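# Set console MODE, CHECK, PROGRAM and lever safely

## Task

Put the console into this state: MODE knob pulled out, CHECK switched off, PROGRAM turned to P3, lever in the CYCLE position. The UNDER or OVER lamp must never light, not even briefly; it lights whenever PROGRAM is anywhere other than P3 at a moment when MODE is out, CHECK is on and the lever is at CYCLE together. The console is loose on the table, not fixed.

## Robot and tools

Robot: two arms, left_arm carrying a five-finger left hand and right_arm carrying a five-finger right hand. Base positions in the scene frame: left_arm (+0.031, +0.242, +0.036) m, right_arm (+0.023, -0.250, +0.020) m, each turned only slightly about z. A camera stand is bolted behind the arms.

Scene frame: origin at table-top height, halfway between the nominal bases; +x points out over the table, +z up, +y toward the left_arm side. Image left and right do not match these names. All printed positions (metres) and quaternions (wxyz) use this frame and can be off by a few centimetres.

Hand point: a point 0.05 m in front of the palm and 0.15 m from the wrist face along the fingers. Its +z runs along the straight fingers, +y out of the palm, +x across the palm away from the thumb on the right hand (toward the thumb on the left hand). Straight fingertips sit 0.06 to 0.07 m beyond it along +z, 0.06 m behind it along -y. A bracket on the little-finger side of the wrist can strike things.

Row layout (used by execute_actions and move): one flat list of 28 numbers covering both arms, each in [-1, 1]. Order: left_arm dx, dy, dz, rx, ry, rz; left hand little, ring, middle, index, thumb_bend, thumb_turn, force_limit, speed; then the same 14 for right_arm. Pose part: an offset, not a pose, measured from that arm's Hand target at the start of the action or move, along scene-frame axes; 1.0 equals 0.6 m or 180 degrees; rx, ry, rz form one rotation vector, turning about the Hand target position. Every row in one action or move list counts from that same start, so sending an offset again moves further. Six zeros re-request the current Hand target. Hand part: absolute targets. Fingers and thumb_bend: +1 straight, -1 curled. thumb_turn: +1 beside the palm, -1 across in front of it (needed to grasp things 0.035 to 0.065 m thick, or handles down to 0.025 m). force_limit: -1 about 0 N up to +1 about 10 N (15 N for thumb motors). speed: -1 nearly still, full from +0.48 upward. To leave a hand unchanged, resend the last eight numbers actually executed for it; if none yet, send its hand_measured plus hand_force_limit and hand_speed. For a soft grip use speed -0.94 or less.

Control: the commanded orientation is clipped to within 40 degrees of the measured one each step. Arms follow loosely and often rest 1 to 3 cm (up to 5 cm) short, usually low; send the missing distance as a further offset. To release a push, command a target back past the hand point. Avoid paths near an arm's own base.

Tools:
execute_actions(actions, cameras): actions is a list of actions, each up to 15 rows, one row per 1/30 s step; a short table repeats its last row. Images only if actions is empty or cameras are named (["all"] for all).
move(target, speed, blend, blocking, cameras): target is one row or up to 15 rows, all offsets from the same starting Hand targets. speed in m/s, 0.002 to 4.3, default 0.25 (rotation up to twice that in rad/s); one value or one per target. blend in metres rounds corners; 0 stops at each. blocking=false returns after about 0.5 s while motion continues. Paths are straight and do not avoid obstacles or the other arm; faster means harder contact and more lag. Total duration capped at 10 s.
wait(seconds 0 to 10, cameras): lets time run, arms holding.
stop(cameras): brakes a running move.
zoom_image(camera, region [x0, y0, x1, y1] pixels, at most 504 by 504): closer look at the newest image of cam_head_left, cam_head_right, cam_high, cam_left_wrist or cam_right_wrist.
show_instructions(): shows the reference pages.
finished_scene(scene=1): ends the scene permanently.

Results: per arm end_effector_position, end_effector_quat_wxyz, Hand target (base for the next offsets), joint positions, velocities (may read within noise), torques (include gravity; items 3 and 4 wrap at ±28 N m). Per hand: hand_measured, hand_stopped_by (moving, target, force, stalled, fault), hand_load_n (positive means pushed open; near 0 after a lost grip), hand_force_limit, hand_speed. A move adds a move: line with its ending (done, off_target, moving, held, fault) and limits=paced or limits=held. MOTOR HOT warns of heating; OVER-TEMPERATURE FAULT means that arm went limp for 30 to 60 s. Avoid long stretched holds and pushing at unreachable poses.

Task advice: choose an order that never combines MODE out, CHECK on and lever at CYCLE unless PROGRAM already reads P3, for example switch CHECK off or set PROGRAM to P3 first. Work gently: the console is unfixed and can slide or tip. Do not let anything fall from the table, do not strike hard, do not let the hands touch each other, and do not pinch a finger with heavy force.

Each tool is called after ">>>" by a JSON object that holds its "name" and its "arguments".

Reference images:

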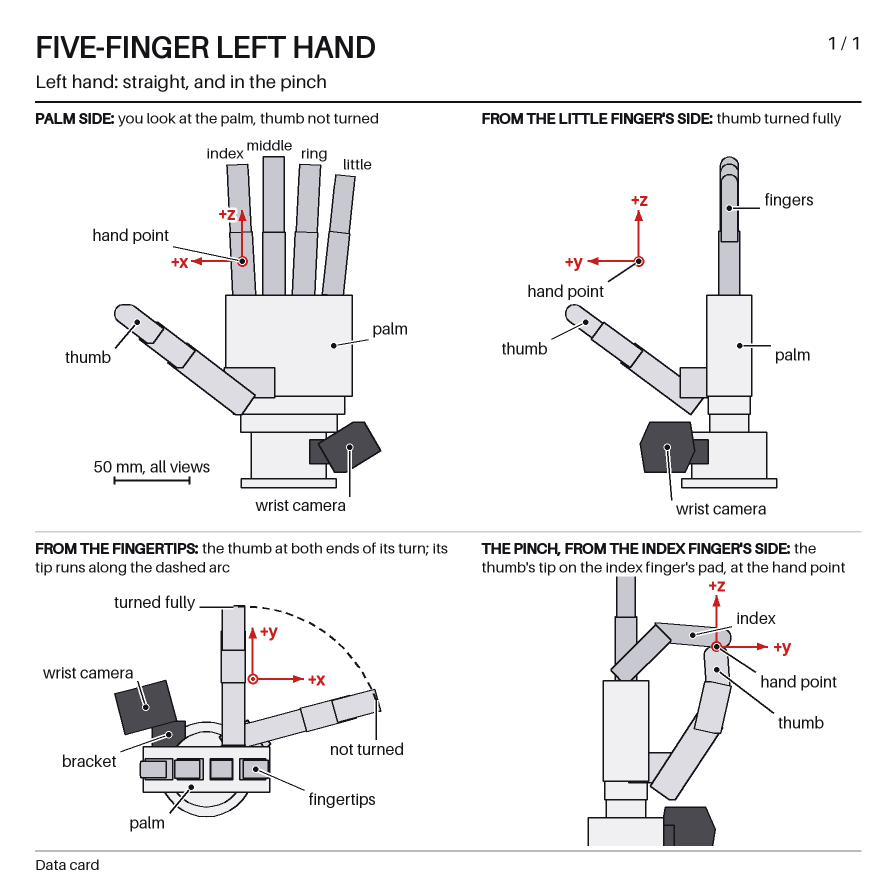

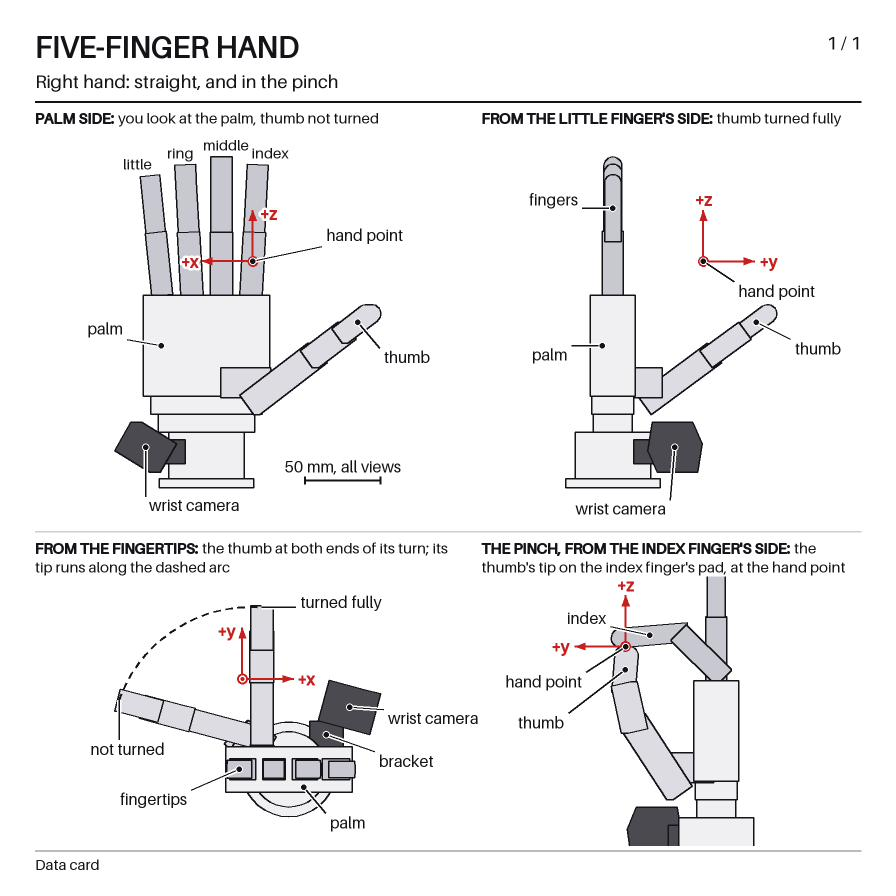

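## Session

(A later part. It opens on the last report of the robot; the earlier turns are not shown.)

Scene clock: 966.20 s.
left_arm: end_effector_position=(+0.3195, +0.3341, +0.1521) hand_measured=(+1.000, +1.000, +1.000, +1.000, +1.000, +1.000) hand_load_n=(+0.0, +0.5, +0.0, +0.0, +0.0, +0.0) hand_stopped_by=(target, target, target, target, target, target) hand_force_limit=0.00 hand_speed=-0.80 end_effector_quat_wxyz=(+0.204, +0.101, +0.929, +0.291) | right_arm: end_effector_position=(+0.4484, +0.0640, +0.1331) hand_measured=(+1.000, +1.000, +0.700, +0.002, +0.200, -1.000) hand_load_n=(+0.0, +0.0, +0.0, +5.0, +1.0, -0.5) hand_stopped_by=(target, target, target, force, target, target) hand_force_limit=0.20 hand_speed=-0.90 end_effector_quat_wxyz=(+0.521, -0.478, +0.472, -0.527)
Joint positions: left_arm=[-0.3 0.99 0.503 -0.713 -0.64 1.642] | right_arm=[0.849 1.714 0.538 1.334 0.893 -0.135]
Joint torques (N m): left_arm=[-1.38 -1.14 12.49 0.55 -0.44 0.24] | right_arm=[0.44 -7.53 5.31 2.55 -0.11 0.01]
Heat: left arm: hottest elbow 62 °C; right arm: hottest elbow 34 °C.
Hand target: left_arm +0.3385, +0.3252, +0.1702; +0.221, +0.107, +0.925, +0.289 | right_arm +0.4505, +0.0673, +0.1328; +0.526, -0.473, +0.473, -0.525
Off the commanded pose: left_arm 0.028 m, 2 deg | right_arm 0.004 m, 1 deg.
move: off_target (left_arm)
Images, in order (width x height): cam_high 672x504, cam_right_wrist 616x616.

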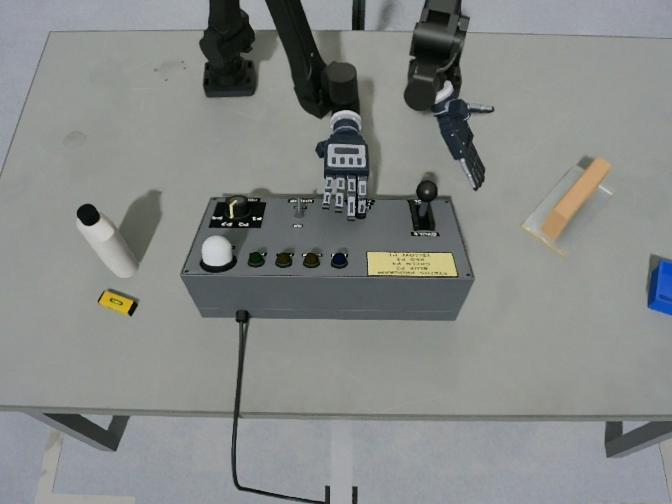

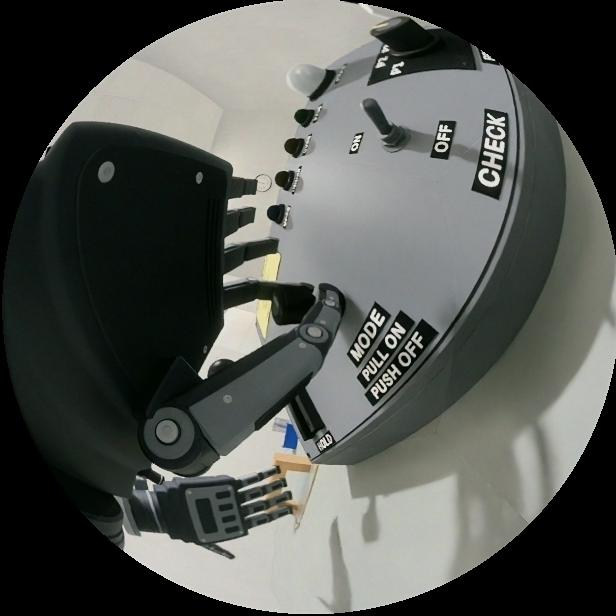

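>>> {"name": "move", "arguments": {"target": [0, 0, 0, 0, 0, 0, 1, 1, 1, 1, 1, 1, 0, -0.8, -0.011, 0, 0.035, 0, 0, 0, 1, 1, 0.7, -0.45, 0.2, -1, 0.2, -0.9], "speed": 0.05, "cameras": ["cam_high", "cam_right_wrist"]}}

>>> {"name": "zoom_image", "arguments": {"camera": "cam_high", "region": [330, 170, 390, 230]}}

>>> {"name": "zoom_image", "arguments": {"camera": "cam_right_wrist", "region": [240, 220, 420, 400]}}

Scene clock: 977.50 s.
left_arm: end_effector_position=(+0.3195, +0.3341, +0.1521) hand_measured=(+1.000, +1.000, +1.000, +1.000, +1.000, +1.000) hand_load_n=(+0.0, +0.0, +0.0, +0.0, +0.0, +0.0) hand_stopped_by=(target, target, target, target, target, target) hand_force_limit=0.00 hand_speed=-0.80 end_effector_quat_wxyz=(+0.204, +0.101, +0.929, +0.291) | right_arm: end_effector_position=(+0.4476, +0.0596, +0.1449) hand_measured=(+1.000, +1.000, +0.700, +0.002, +0.200, -1.000) hand_load_n=(+0.0, +0.0, +0.0, +0.0, +1.0, -1.5) hand_stopped_by=(target, target, target, force, target, target) hand_force_limit=0.20 hand_speed=-0.90 end_effector_quat_wxyz=(+0.517, -0.474, +0.476, -0.530)
Joint positions: left_arm=[-0.3 0.99 0.503 -0.713 -0.64 1.642] | right_arm=[0.849 1.668 0.535 1.292 0.908 -0.135]
Joint torques (N m): left_arm=[-0.97 -2.26 12.52 0.36 -0.37 0.17] | right_arm=[1.73 -9.88 5.37 1.4 -0.15 -0.04]
Heat: left arm: hottest elbow 62 °C; right arm: hottest elbow 34 °C.
Hand target: left_arm +0.3385, +0.3252, +0.1702; +0.221, +0.107, +0.925, +0.289 | right_arm +0.4440, +0.0675, +0.1540; +0.526, -0.473, +0.473, -0.525
Off the commanded pose: left_arm 0.028 m, 2 deg | right_arm 0.012 m, 1 deg.
move: off_target (left_arm, right_arm)
Images, in order (width x height): cam_high 672x504, cam_right_wrist 616x616.

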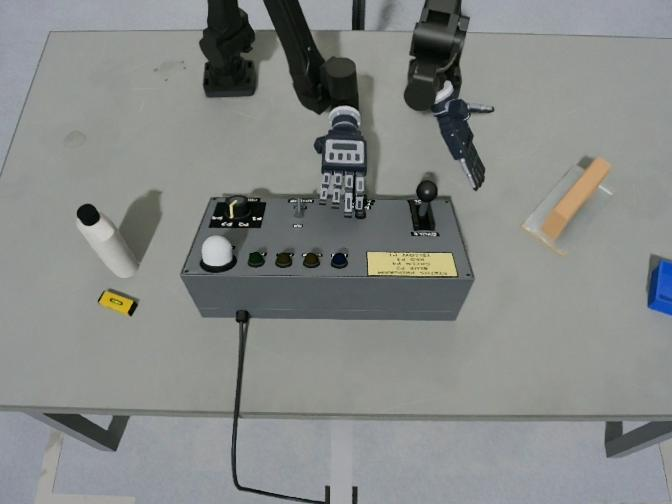

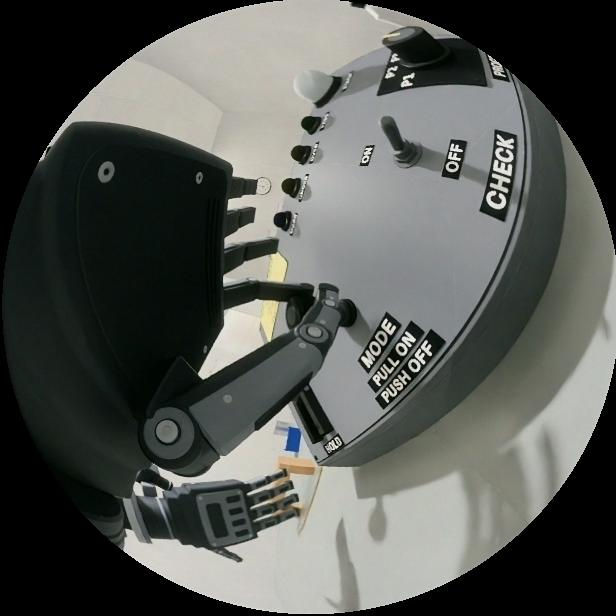

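Scaled by 8.400.

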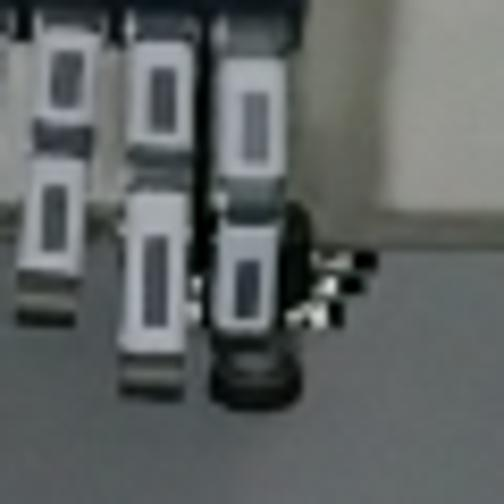

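Scaled by 2.800 from the camera's 616x616 image, which has a finer 880x880 frame.

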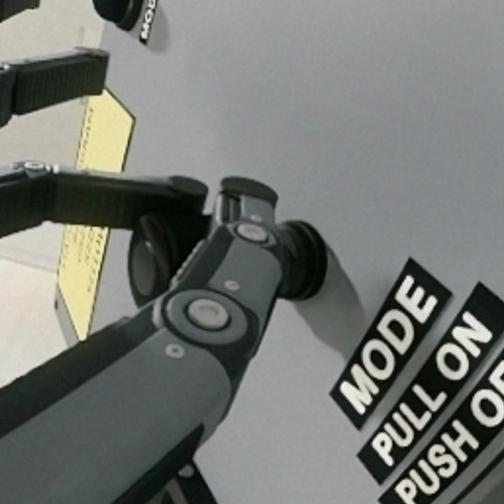

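>>> {"name": "move", "arguments": {"target": [0, 0, 0, 0, 0, 0, 1, 1, 1, 1, 1, 1, 0, -0.8, -0.032, 0.005, 0.048, 0, 0, 0, 1, 1, 0.3, 0.3, 0.2, -1, 0.2, -0.2], "speed": 0.1, "cameras": ["cam_high", "cam_right_wrist"]}}

>>> {"name": "zoom_image", "arguments": {"camera": "cam_high", "region": [330, 170, 390, 230]}}

>>> {"name": "zoom_image", "arguments": {"camera": "cam_right_wrist", "region": [240, 220, 420, 400]}}

Scene clock: 997.97 s.
left_arm: end_effector_position=(+0.3195, +0.3341, +0.1521) hand_measured=(+1.000, +1.000, +1.000, +1.000, +1.000, +1.000) hand_load_n=(+0.0, +0.0, +0.0, +0.0, +0.0, +0.0) hand_stopped_by=(target, target, target, target, target, target) hand_force_limit=0.00 hand_speed=-0.80 end_effector_quat_wxyz=(+0.204, +0.101, +0.929, +0.291) | right_arm: end_effector_position=(+0.4279, +0.0677, +0.1785) hand_measured=(+1.000, +1.000, +0.300, +0.300, +0.200, -1.000) hand_load_n=(+0.0, -0.5, -0.5, +0.0, +0.0, +0.0) hand_stopped_by=(target, target, target, target, target, target) hand_force_limit=0.20 hand_speed=-0.20 end_effector_quat_wxyz=(+0.526, -0.470, +0.476, -0.525)
Joint positions: left_arm=[-0.3 0.99 0.503 -0.713 -0.64 1.642] | right_arm=[0.901 1.548 0.527 1.202 0.95 -0.139]
Joint torques (N m): left_arm=[-0.73 -1.08 12.46 0.2 -0.44 0.18] | right_arm=[1.26 -8.29 5.91 1.24 0.04 -0.13]
Heat: left arm: hottest elbow 62 °C; right arm: hottest elbow 33 °C.
Hand target: left_arm +0.3385, +0.3252, +0.1702; +0.221, +0.107, +0.925, +0.289 | right_arm +0.4247, +0.0704, +0.1826; +0.526, -0.473, +0.473, -0.525
Off the commanded pose: left_arm 0.028 m, 2 deg | right_arm 0.006 m, 0 deg.
move: off_target (left_arm)
Images, in order (width x height): cam_high 672x504, cam_right_wrist 616x616.

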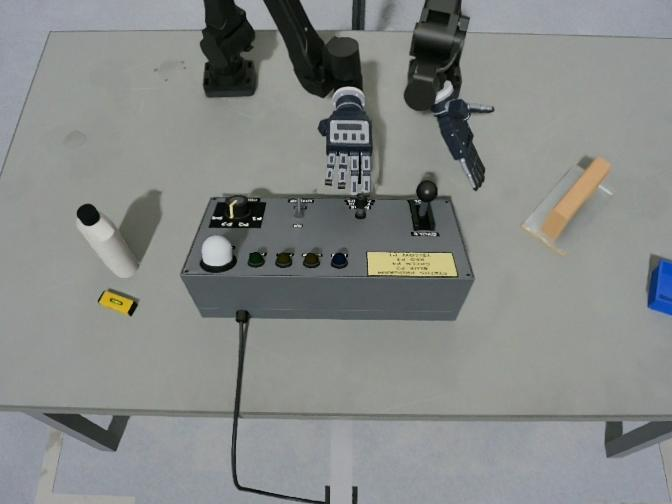

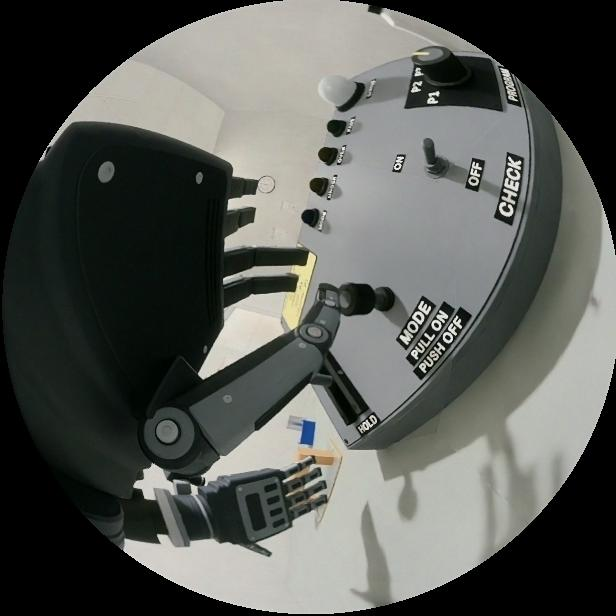

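Scaled by 8.400.

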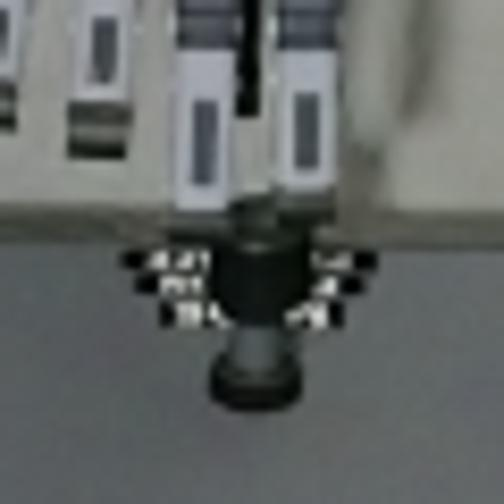

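Scaled by 2.800 from the camera's 616x616 image, which has a finer 880x880 frame.

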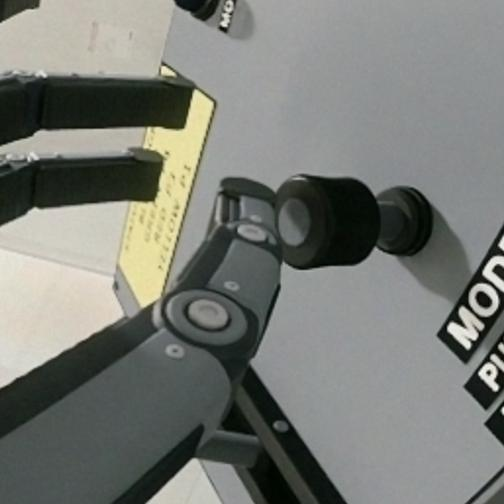

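>>> {"name": "move", "arguments": {"target": [0, 0, 0, 0, 0, 0, 1, 1, 1, 1, 1, 1, 0, -0.8, 0.018, 0.0, -0.073, 0, 0, 0, 1, 1, 0.3, 0.3, 0.2, -1, 0.2, -0.2], "speed": 0.06, "cameras": ["cam_high", "cam_right_wrist"]}}

>>> {"name": "zoom_image", "arguments": {"camera": "cam_high", "region": [330, 170, 390, 230]}}

>>> {"name": "zoom_image", "arguments": {"camera": "cam_right_wrist", "region": [240, 220, 420, 400]}}

Scene clock: 1008.13 s.
left_arm: end_effector_position=(+0.3195, +0.3341, +0.1521) hand_measured=(+1.000, +1.000, +1.000, +1.000, +1.000, +1.000) hand_load_n=(+0.0, +0.0, +0.0, +0.0, +0.0, +0.0) hand_stopped_by=(target, target, target, target, target, target) hand_force_limit=0.00 hand_speed=-0.80 end_effector_quat_wxyz=(+0.204, +0.101, +0.929, +0.291) | right_arm: end_effector_position=(+0.4311, +0.0735, +0.1402) hand_measured=(+1.000, +1.000, +0.300, +0.300, +0.200, -1.000) hand_load_n=(+0.0, +0.0, +0.0, +0.0, +0.0, +0.0) hand_stopped_by=(target, target, target, target, target, target) hand_force_limit=0.20 hand_speed=-0.20 end_effector_quat_wxyz=(+0.525, -0.478, +0.471, -0.523)
Joint positions: left_arm=[-0.3 0.99 0.503 -0.713 -0.64 1.642] | right_arm=[0.898 1.685 0.527 1.324 0.933 -0.139]
Joint torques (N m): left_arm=[-1.14 -1.2 12.3 0.39 -0.4 0.18] | right_arm=[-0.26 -7.36 4.86 2.7 -0.21 -0.04]
Heat: left arm: hottest elbow 63 °C; right arm: hottest elbow 33 °C.
Hand target: left_arm +0.3385, +0.3252, +0.1702; +0.221, +0.107, +0.925, +0.289 | right_arm +0.4356, +0.0703, +0.1388; +0.526, -0.473, +0.473, -0.525
Off the commanded pose: left_arm 0.028 m, 2 deg | right_arm 0.006 m, 1 deg.
move: off_target (left_arm)
Images, in order (width x height): cam_high 672x504, cam_right_wrist 616x616.

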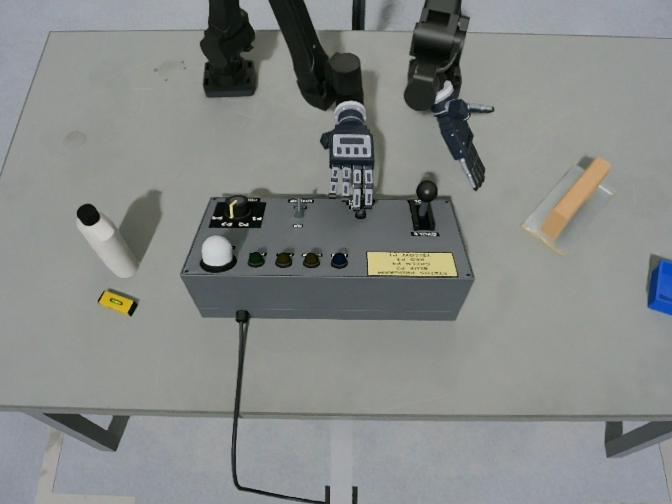

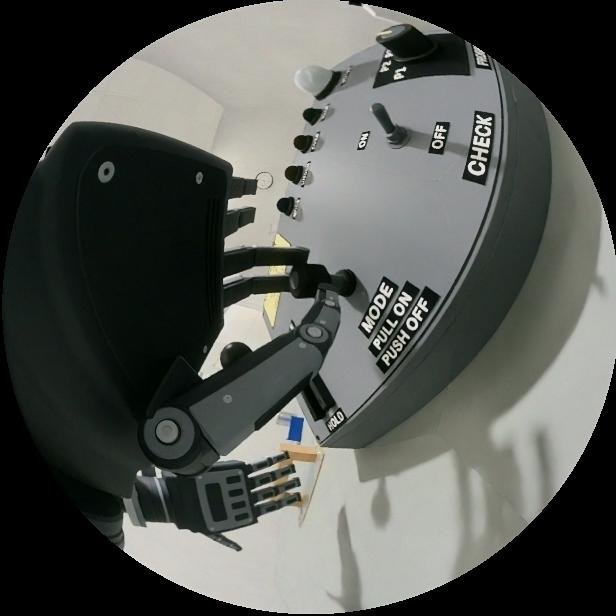

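Scaled by 8.400.

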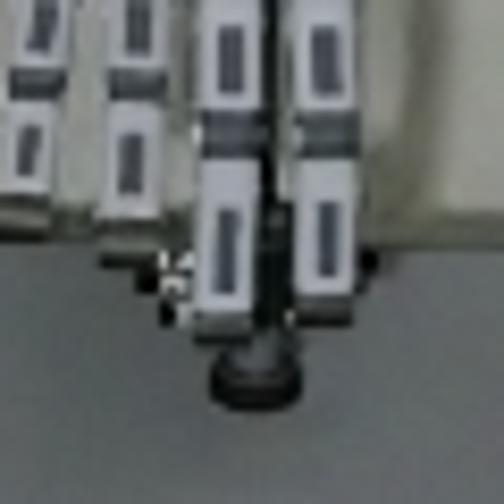

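Scaled by 2.800 from the camera's 616x616 image, which has a finer 880x880 frame.

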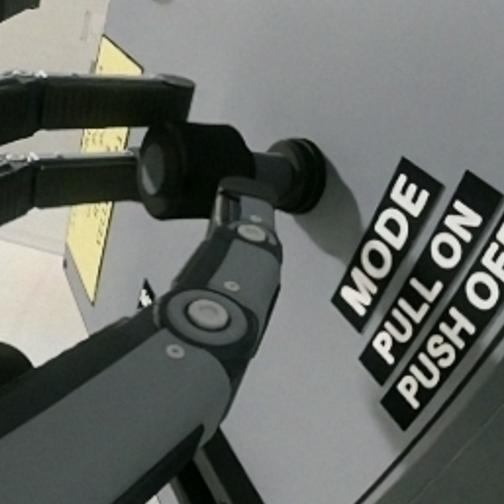

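>>> {"name": "move", "arguments": {"target": [0, 0, 0, 0, 0, 0, 1, 1, 1, 1, 1, 1, 0, -0.8, 0.006, -0.006, 0.0, 0, 0, 0, 1, 1, -0.3, -0.3, 0.2, -1, 0.2, -0.9], "speed": 0.05, "cameras": ["cam_high", "cam_right_wrist"]}}

>>> {"name": "zoom_image", "arguments": {"camera": "cam_high", "region": [330, 170, 390, 230]}}

>>> {"name": "zoom_image", "arguments": {"camera": "cam_right_wrist", "region": [240, 220, 420, 400]}}

Scene clock: 1021.43 s.
left_arm: end_effector_position=(+0.3195, +0.3341, +0.1521) hand_measured=(+1.000, +1.000, +1.000, +1.000, +1.000, +1.000) hand_load_n=(+0.0, +0.0, +0.0, +0.0, +0.0, +0.0) hand_stopped_by=(target, target, target, target, target, target) hand_force_limit=0.00 hand_speed=-0.80 end_effector_quat_wxyz=(+0.204, +0.101, +0.929, +0.291) | right_arm: end_effector_position=(+0.4389, +0.0663, +0.1426) hand_measured=(+1.000, +1.000, -0.256, +0.088, +0.200, -1.000) hand_load_n=(+0.0, +0.0, +7.0, +0.0, +1.0, +0.0) hand_stopped_by=(target, target, force, force, target, target) hand_force_limit=0.20 hand_speed=-0.90 end_effector_quat_wxyz=(+0.526, -0.471, +0.475, -0.525)
Joint positions: left_arm=[-0.3 0.99 0.503 -0.713 -0.64 1.642] | right_arm=[0.874 1.685 0.527 1.333 0.921 -0.135]
Joint torques (N m): left_arm=[-0.62 -1.38 12.68 0.44 -0.42 0.13] | right_arm=[0.79 -7.47 4.68 2.3 -0.24 -0.07]
Heat: left arm: hottest elbow 63 °C; right arm: hottest elbow 33 °C.
Hand target: left_arm +0.3385, +0.3252, +0.1702; +0.221, +0.107, +0.925, +0.289 | right_arm +0.4391, +0.0667, +0.1387; +0.526, -0.473, +0.473, -0.525
Off the commanded pose: left_arm 0.028 m, 2 deg | right_arm 0.004 m, 0 deg.
move: off_target (left_arm)
Images, in order (width x height): cam_high 672x504, cam_right_wrist 616x616.

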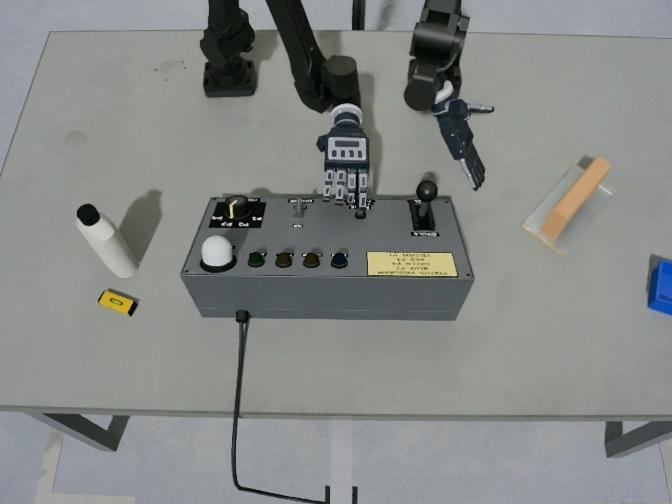

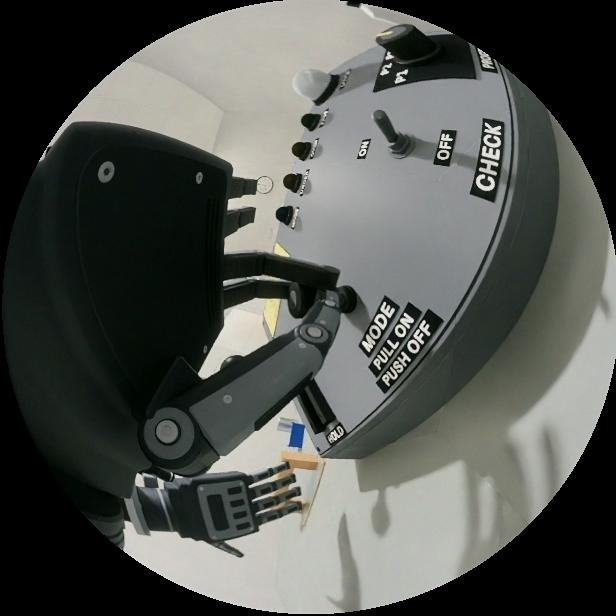

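Scaled by 8.400.

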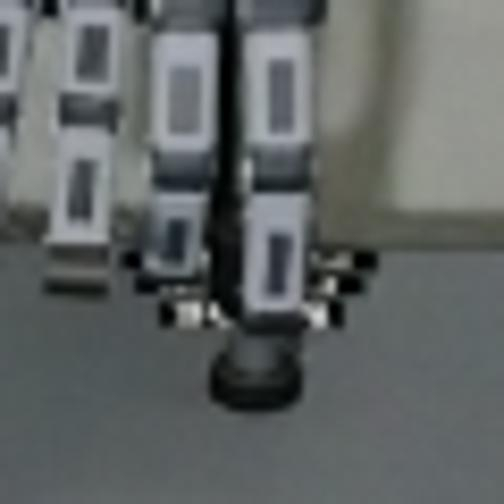

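Scaled by 2.800 from the camera's 616x616 image, which has a finer 880x880 frame.

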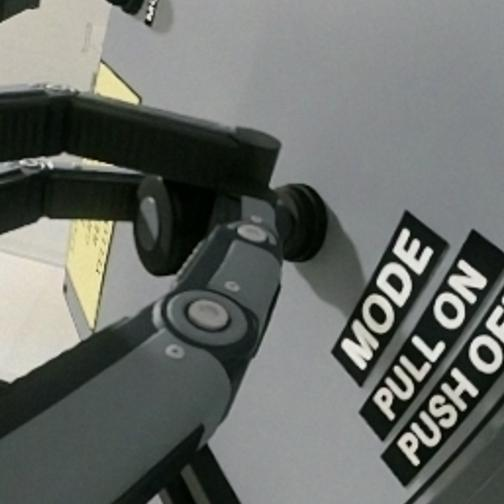

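>>> {"name": "move", "arguments": {"target": [0, 0, 0, 0, 0, 0, 1, 1, 1, 1, 1, 1, 0, -0.8, -0.006, -0.009, 0.0, 0, 0, 0, 1, 1, 0.9, 0.3, 0.2, -0.74, 0.2, -0.4], "speed": 0.05, "cameras": ["cam_high", "cam_right_wrist"]}}

>>> {"name": "zoom_image", "arguments": {"camera": "cam_high", "region": [330, 170, 390, 230]}}

>>> {"name": "zoom_image", "arguments": {"camera": "cam_right_wrist", "region": [240, 220, 420, 400]}}

Scene clock: 1044.73 s.
left_arm: end_effector_position=(+0.3195, +0.3341, +0.1521) hand_measured=(+1.000, +1.000, +1.000, +1.000, +1.000, +1.000) hand_load_n=(+0.0, +0.0, +0.0, +0.0, +0.0, +0.0) hand_stopped_by=(target, target, target, target, target, target) hand_force_limit=0.00 hand_speed=-0.80 end_effector_quat_wxyz=(+0.204, +0.101, +0.929, +0.291) | right_arm: end_effector_position=(+0.4350, +0.0619, +0.1366) hand_measured=(+1.000, +1.000, +0.900, +0.300, +0.200, -0.740) hand_load_n=(+0.0, +0.0, +0.0, +0.0, +0.0, +0.0) hand_stopped_by=(target, target, target, target, target, target) hand_force_limit=0.20 hand_speed=-0.40 end_effector_quat_wxyz=(+0.521, -0.478, +0.473, -0.525)
Joint positions: left_arm=[-0.3 0.99 0.503 -0.713 -0.64 1.642] | right_arm=[0.874 1.685 0.511 1.333 0.918 -0.135]
Joint torques (N m): left_arm=[-1.38 -1.61 12.51 0.42 -0.38 0.14] | right_arm=[0.44 -8 4.55 2.62 -0.18 -0.07]
Heat: left arm: hottest elbow 63 °C; right arm: hottest elbow 32 °C.
Hand target: left_arm +0.3385, +0.3252, +0.1702; +0.221, +0.107, +0.925, +0.289 | right_arm +0.4355, +0.0614, +0.1387; +0.526, -0.473, +0.473, -0.525
Off the commanded pose: left_arm 0.028 m, 2 deg | right_arm 0.002 m, 1 deg.
move: off_target (left_arm)
Images, in order (width x height): cam_high 672x504, cam_right_wrist 616x616.

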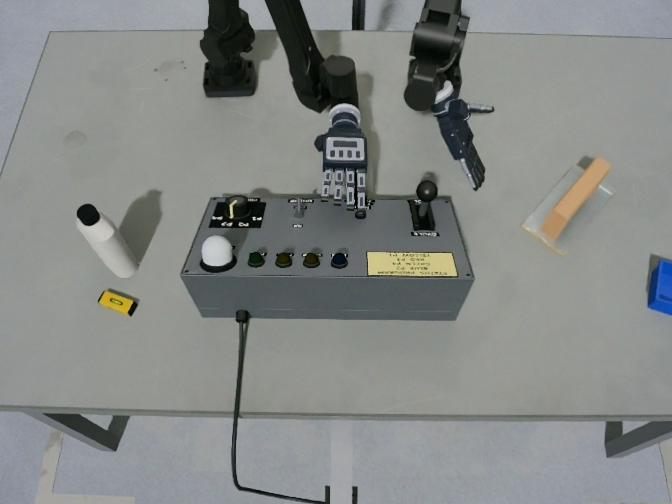

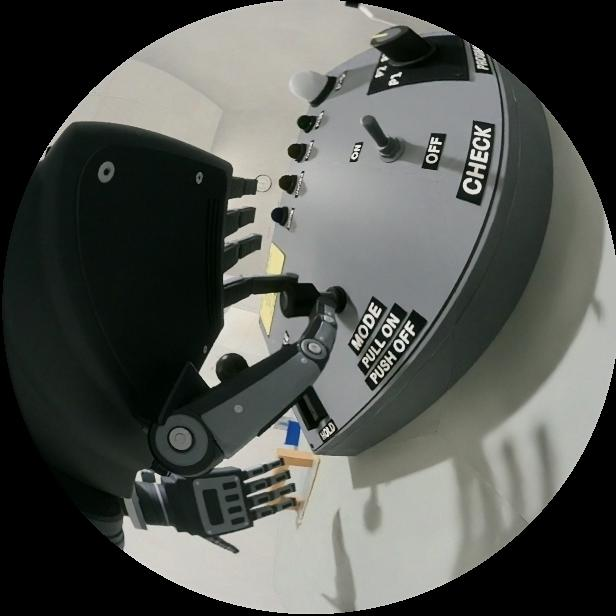

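Scaled by 8.400.

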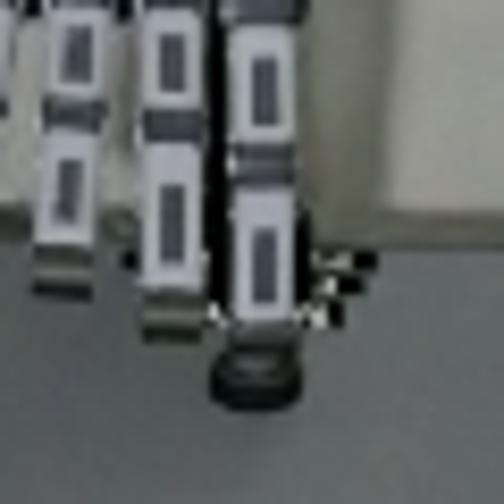

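Scaled by 2.800 from the camera's 616x616 image, which has a finer 880x880 frame.

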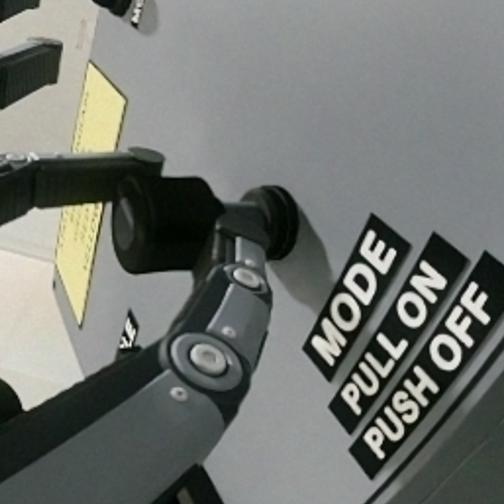

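>>> {"name": "execute_actions", "arguments": {"actions": [], "cameras": ["cam_high", "cam_right_wrist"]}}

Scene clock: 1062.97 s.
left_arm: end_effector_position=(+0.3195, +0.3341, +0.1521) hand_measured=(+1.000, +1.000, +1.000, +1.000, +1.000, +1.000) hand_load_n=(+0.0, +0.0, +0.0, +0.0, +0.0, +0.0) hand_stopped_by=(target, target, target, target, target, target) hand_force_limit=0.00 hand_speed=-0.80 end_effector_quat_wxyz=(+0.204, +0.101, +0.929, +0.291) | right_arm: end_effector_position=(+0.4350, +0.0619, +0.1366) hand_measured=(+1.000, +1.000, +0.900, +0.300, +0.200, -0.740) hand_load_n=(+0.0, -0.5, +0.0, +0.0, +0.0, +0.0) hand_stopped_by=(target, target, target, target, target, target) hand_force_limit=0.20 hand_speed=-0.40 end_effector_quat_wxyz=(+0.521, -0.478, +0.473, -0.525)
Joint positions: left_arm=[-0.3 0.99 0.503 -0.713 -0.64 1.642] | right_arm=[0.874 1.685 0.511 1.333 0.918 -0.135]
Joint velocities: within noise
Joint torques (N m): left_arm=[-1.08 -1.67 12.63 0.24 -0.46 0.2] | right_arm=[0.26 -7.94 4.44 2.61 -0.19 -0.06]
Heat: left arm: hottest elbow 63 °C; right arm: hottest elbow 32 °C.
Hand target: left_arm +0.3385, +0.3252, +0.1702; +0.221, +0.107, +0.925, +0.289 | right_arm +0.4355, +0.0614, +0.1387; +0.526, -0.473, +0.473, -0.525
Off the commanded pose: left_arm 0.028 m, 2 deg | right_arm 0.002 m, 1 deg.
Images, in order (width x height): cam_high 672x504, cam_right_wrist 616x616.

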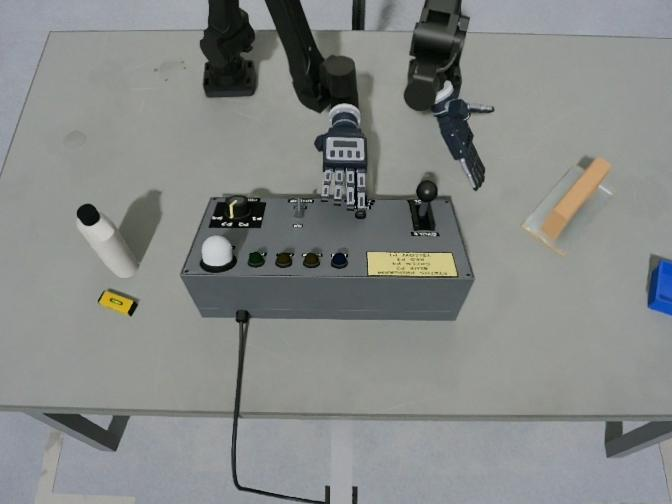

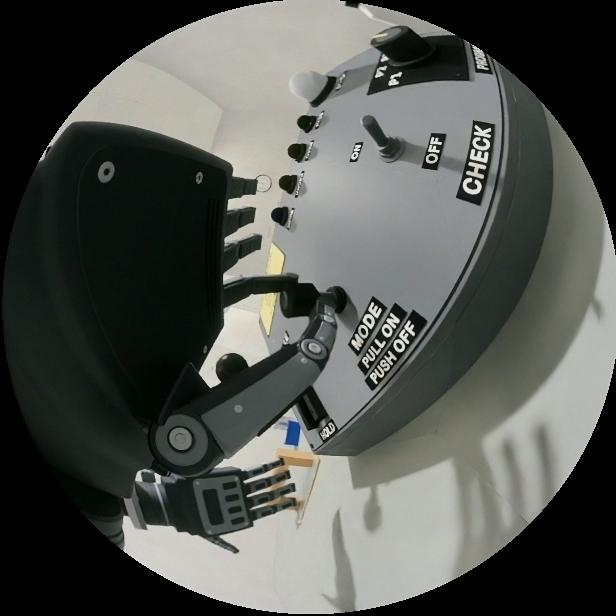

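>>> {"name": "zoom_image", "arguments": {"camera": "cam_right_wrist", "region": [240, 240, 380, 380]}}

>>> {"name": "zoom_image", "arguments": {"camera": "cam_high", "region": [330, 170, 390, 230]}}

Scaled by 3.600 from the camera's 616x616 image, which has a finer 880x880 frame.

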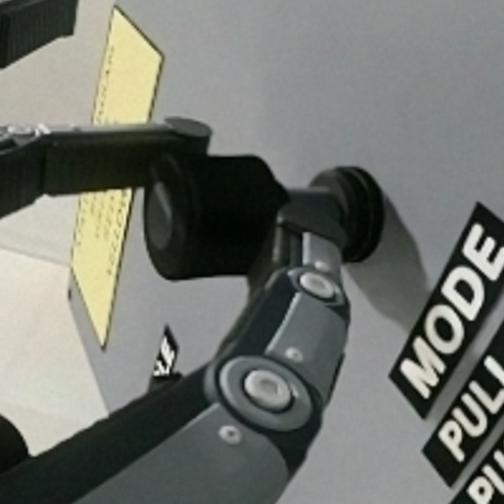

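Scaled by 8.400.

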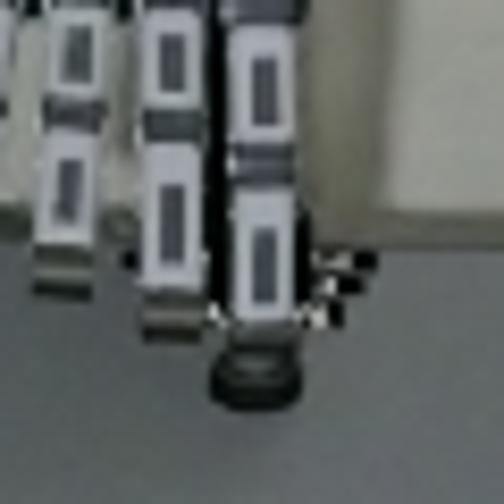

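>>> {"name": "move", "arguments": {"target": [0,0,0,0,0,0,1,1,1,1,1,1,0,-0.8,0.008,0,-0.0117,0,0,0,1,1,0.9,0.3,0.2,-0.74,0.2,-0.4], "speed": 0.05, "cameras": ["cam_high", "cam_right_wrist"]}}

Scene clock: 1112.27 s.
left_arm: end_effector_position=(+0.3195, +0.3341, +0.1521) hand_measured=(+1.000, +1.000, +1.000, +1.000, +1.000, +1.000) hand_load_n=(+0.0, +0.0, +0.0, +0.0, +0.0, +0.0) hand_stopped_by=(target, target, target, target, target, target) hand_force_limit=0.00 hand_speed=-0.80 end_effector_quat_wxyz=(+0.204, +0.101, +0.929, +0.291) | right_arm: end_effector_position=(+0.4357, +0.0630, +0.1320) hand_measured=(+1.000, +1.000, +0.900, +0.300, +0.200, -0.740) hand_load_n=(+0.0, -0.5, +0.0, +0.0, +0.0, +0.0) hand_stopped_by=(target, target, target, target, target, target) hand_force_limit=0.20 hand_speed=-0.40 end_effector_quat_wxyz=(+0.523, -0.480, +0.471, -0.524)
Joint positions: left_arm=[-0.3 0.99 0.503 -0.713 -0.64 1.642] | right_arm=[0.871 1.703 0.511 1.35 0.907 -0.135]
Joint torques (N m): left_arm=[-0.91 -2.14 12.63 0.5 -0.37 0.14] | right_arm=[-0.26 -7.24 4.92 2.67 -0.16 -0.02]
Heat: left arm: hottest elbow 63 °C; right arm: hottest elbow 31 °C.
Hand target: left_arm +0.3385, +0.3252, +0.1702; +0.221, +0.107, +0.925, +0.289 | right_arm +0.4403, +0.0614, +0.1318; +0.526, -0.473, +0.473, -0.525
Off the commanded pose: left_arm 0.028 m, 2 deg | right_arm 0.005 m, 1 deg.
move: off_target (left_arm)
Images, in order (width x height): cam_high 672x504, cam_right_wrist 616x616.

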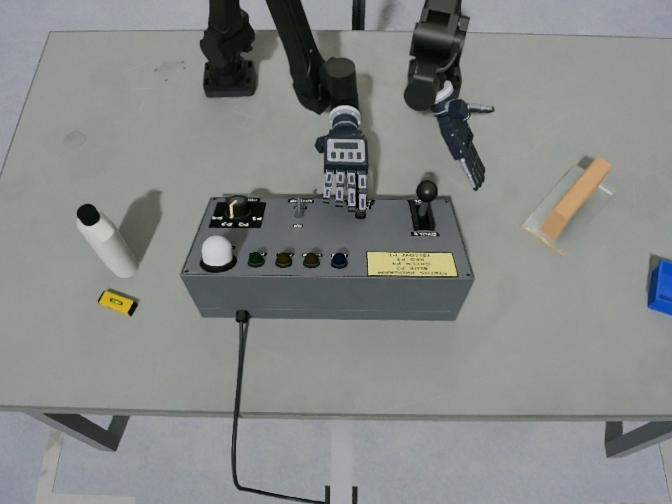

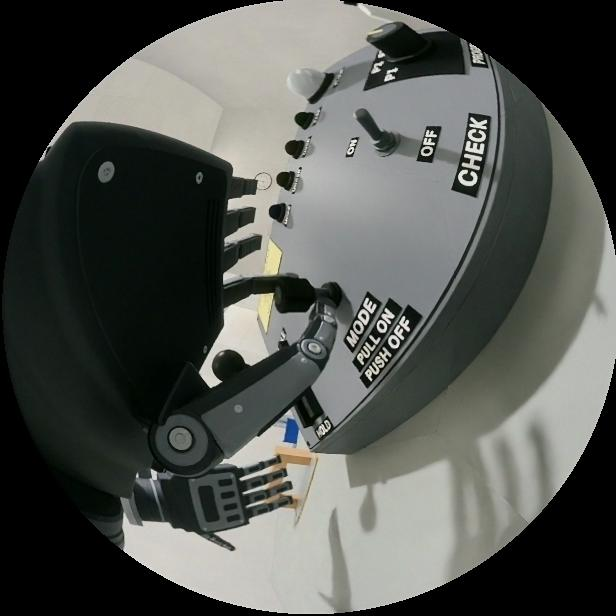

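>>> {"name": "zoom_image", "arguments": {"camera": "cam_right_wrist", "region": [240, 240, 380, 380]}}

>>> {"name": "zoom_image", "arguments": {"camera": "cam_high", "region": [330, 170, 390, 230]}}

Scaled by 3.600 from the camera's 616x616 image, which has a finer 880x880 frame.

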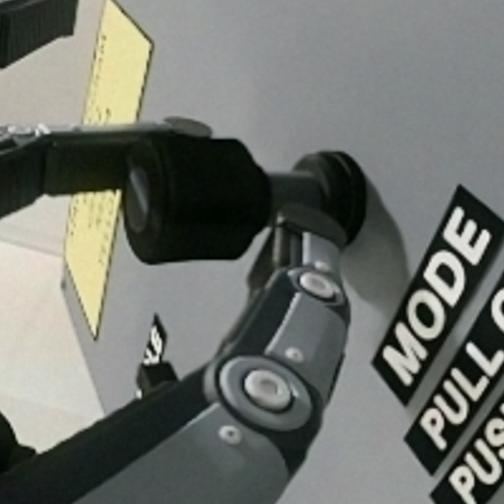

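Scaled by 8.400.

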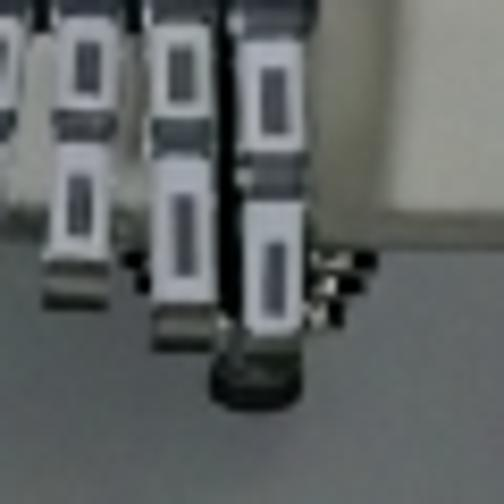

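>>> {"name": "move", "arguments": {"target": [0,0,0,0,0,0,1,1,1,1,1,1,0,-0.8,0.0133,0,-0.002,0,0,0,1,1,0.9,0.3,0.2,-0.74,0.2,-0.4], "speed": 0.04, "cameras": ["cam_high", "cam_right_wrist"]}}

>>> {"name": "zoom_image", "arguments": {"camera": "cam_right_wrist", "region": [240, 240, 380, 380]}}

>>> {"name": "zoom_image", "arguments": {"camera": "cam_high", "region": [330, 170, 390, 230]}}

Scene clock: 1151.77 s.
left_arm: end_effector_position=(+0.3195, +0.3341, +0.1521) hand_measured=(+1.000, +1.000, +1.000, +1.000, +1.000, +1.000) hand_load_n=(+0.0, +0.0, +0.0, +0.0, +0.0, +0.0) hand_stopped_by=(target, target, target, target, target, target) hand_force_limit=0.00 hand_speed=-0.80 end_effector_quat_wxyz=(+0.204, +0.101, +0.929, +0.291) | right_arm: end_effector_position=(+0.4403, +0.0593, +0.1276) hand_measured=(+1.000, +1.000, +0.900, +0.300, +0.200, -0.740) hand_load_n=(+0.0, +0.0, +0.0, +0.0, +0.0, +0.0) hand_stopped_by=(target, target, target, target, target, target) hand_force_limit=0.20 hand_speed=-0.40 end_effector_quat_wxyz=(+0.520, -0.484, +0.469, -0.525)
Joint positions: left_arm=[-0.3 0.99 0.503 -0.713 -0.64 1.642] | right_arm=[0.855 1.713 0.511 1.35 0.89 -0.135]
Joint torques (N m): left_arm=[-0.44 -1.96 12.62 0.18 -0.41 0.19] | right_arm=[-0.21 -7.24 5.9 2.55 -0.18 0.02]
Heat: left arm: hottest elbow 64 °C; right arm: hottest elbow 31 °C.
Hand target: left_arm +0.3385, +0.3252, +0.1702; +0.221, +0.107, +0.925, +0.289 | right_arm +0.4483, +0.0614, +0.1306; +0.526, -0.473, +0.473, -0.525
Off the commanded pose: left_arm 0.028 m, 2 deg | right_arm 0.009 m, 2 deg.
move: off_target (left_arm)
Images, in order (width x height): cam_high 672x504, cam_right_wrist 616x616.

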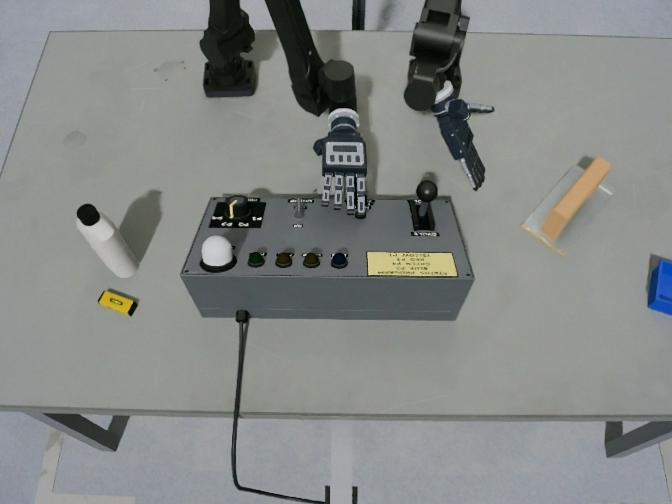

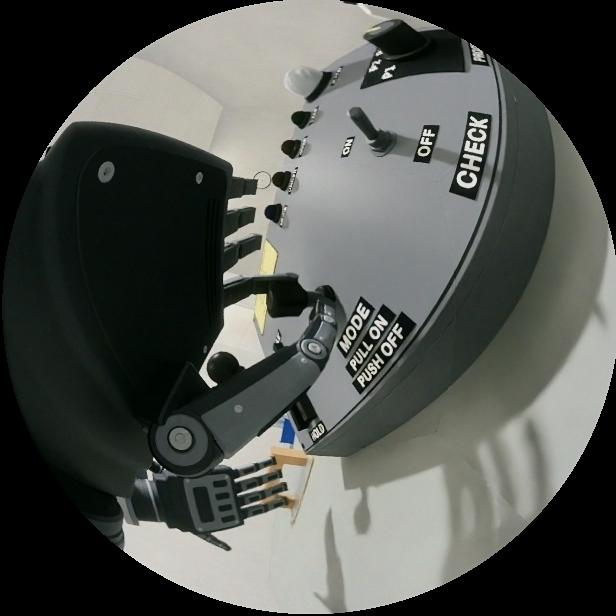

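Scaled by 3.600 from the camera's 616x616 image, which has a finer 880x880 frame.

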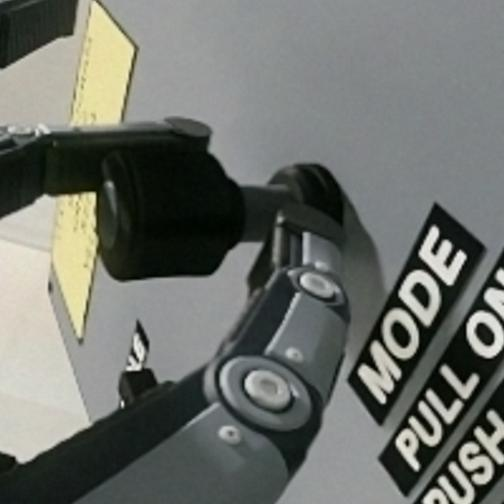

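Scaled by 8.400.

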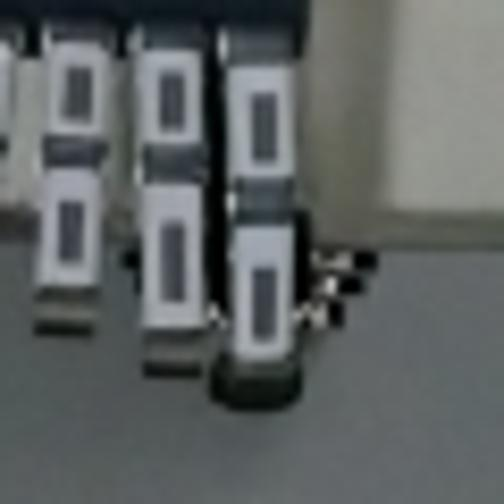

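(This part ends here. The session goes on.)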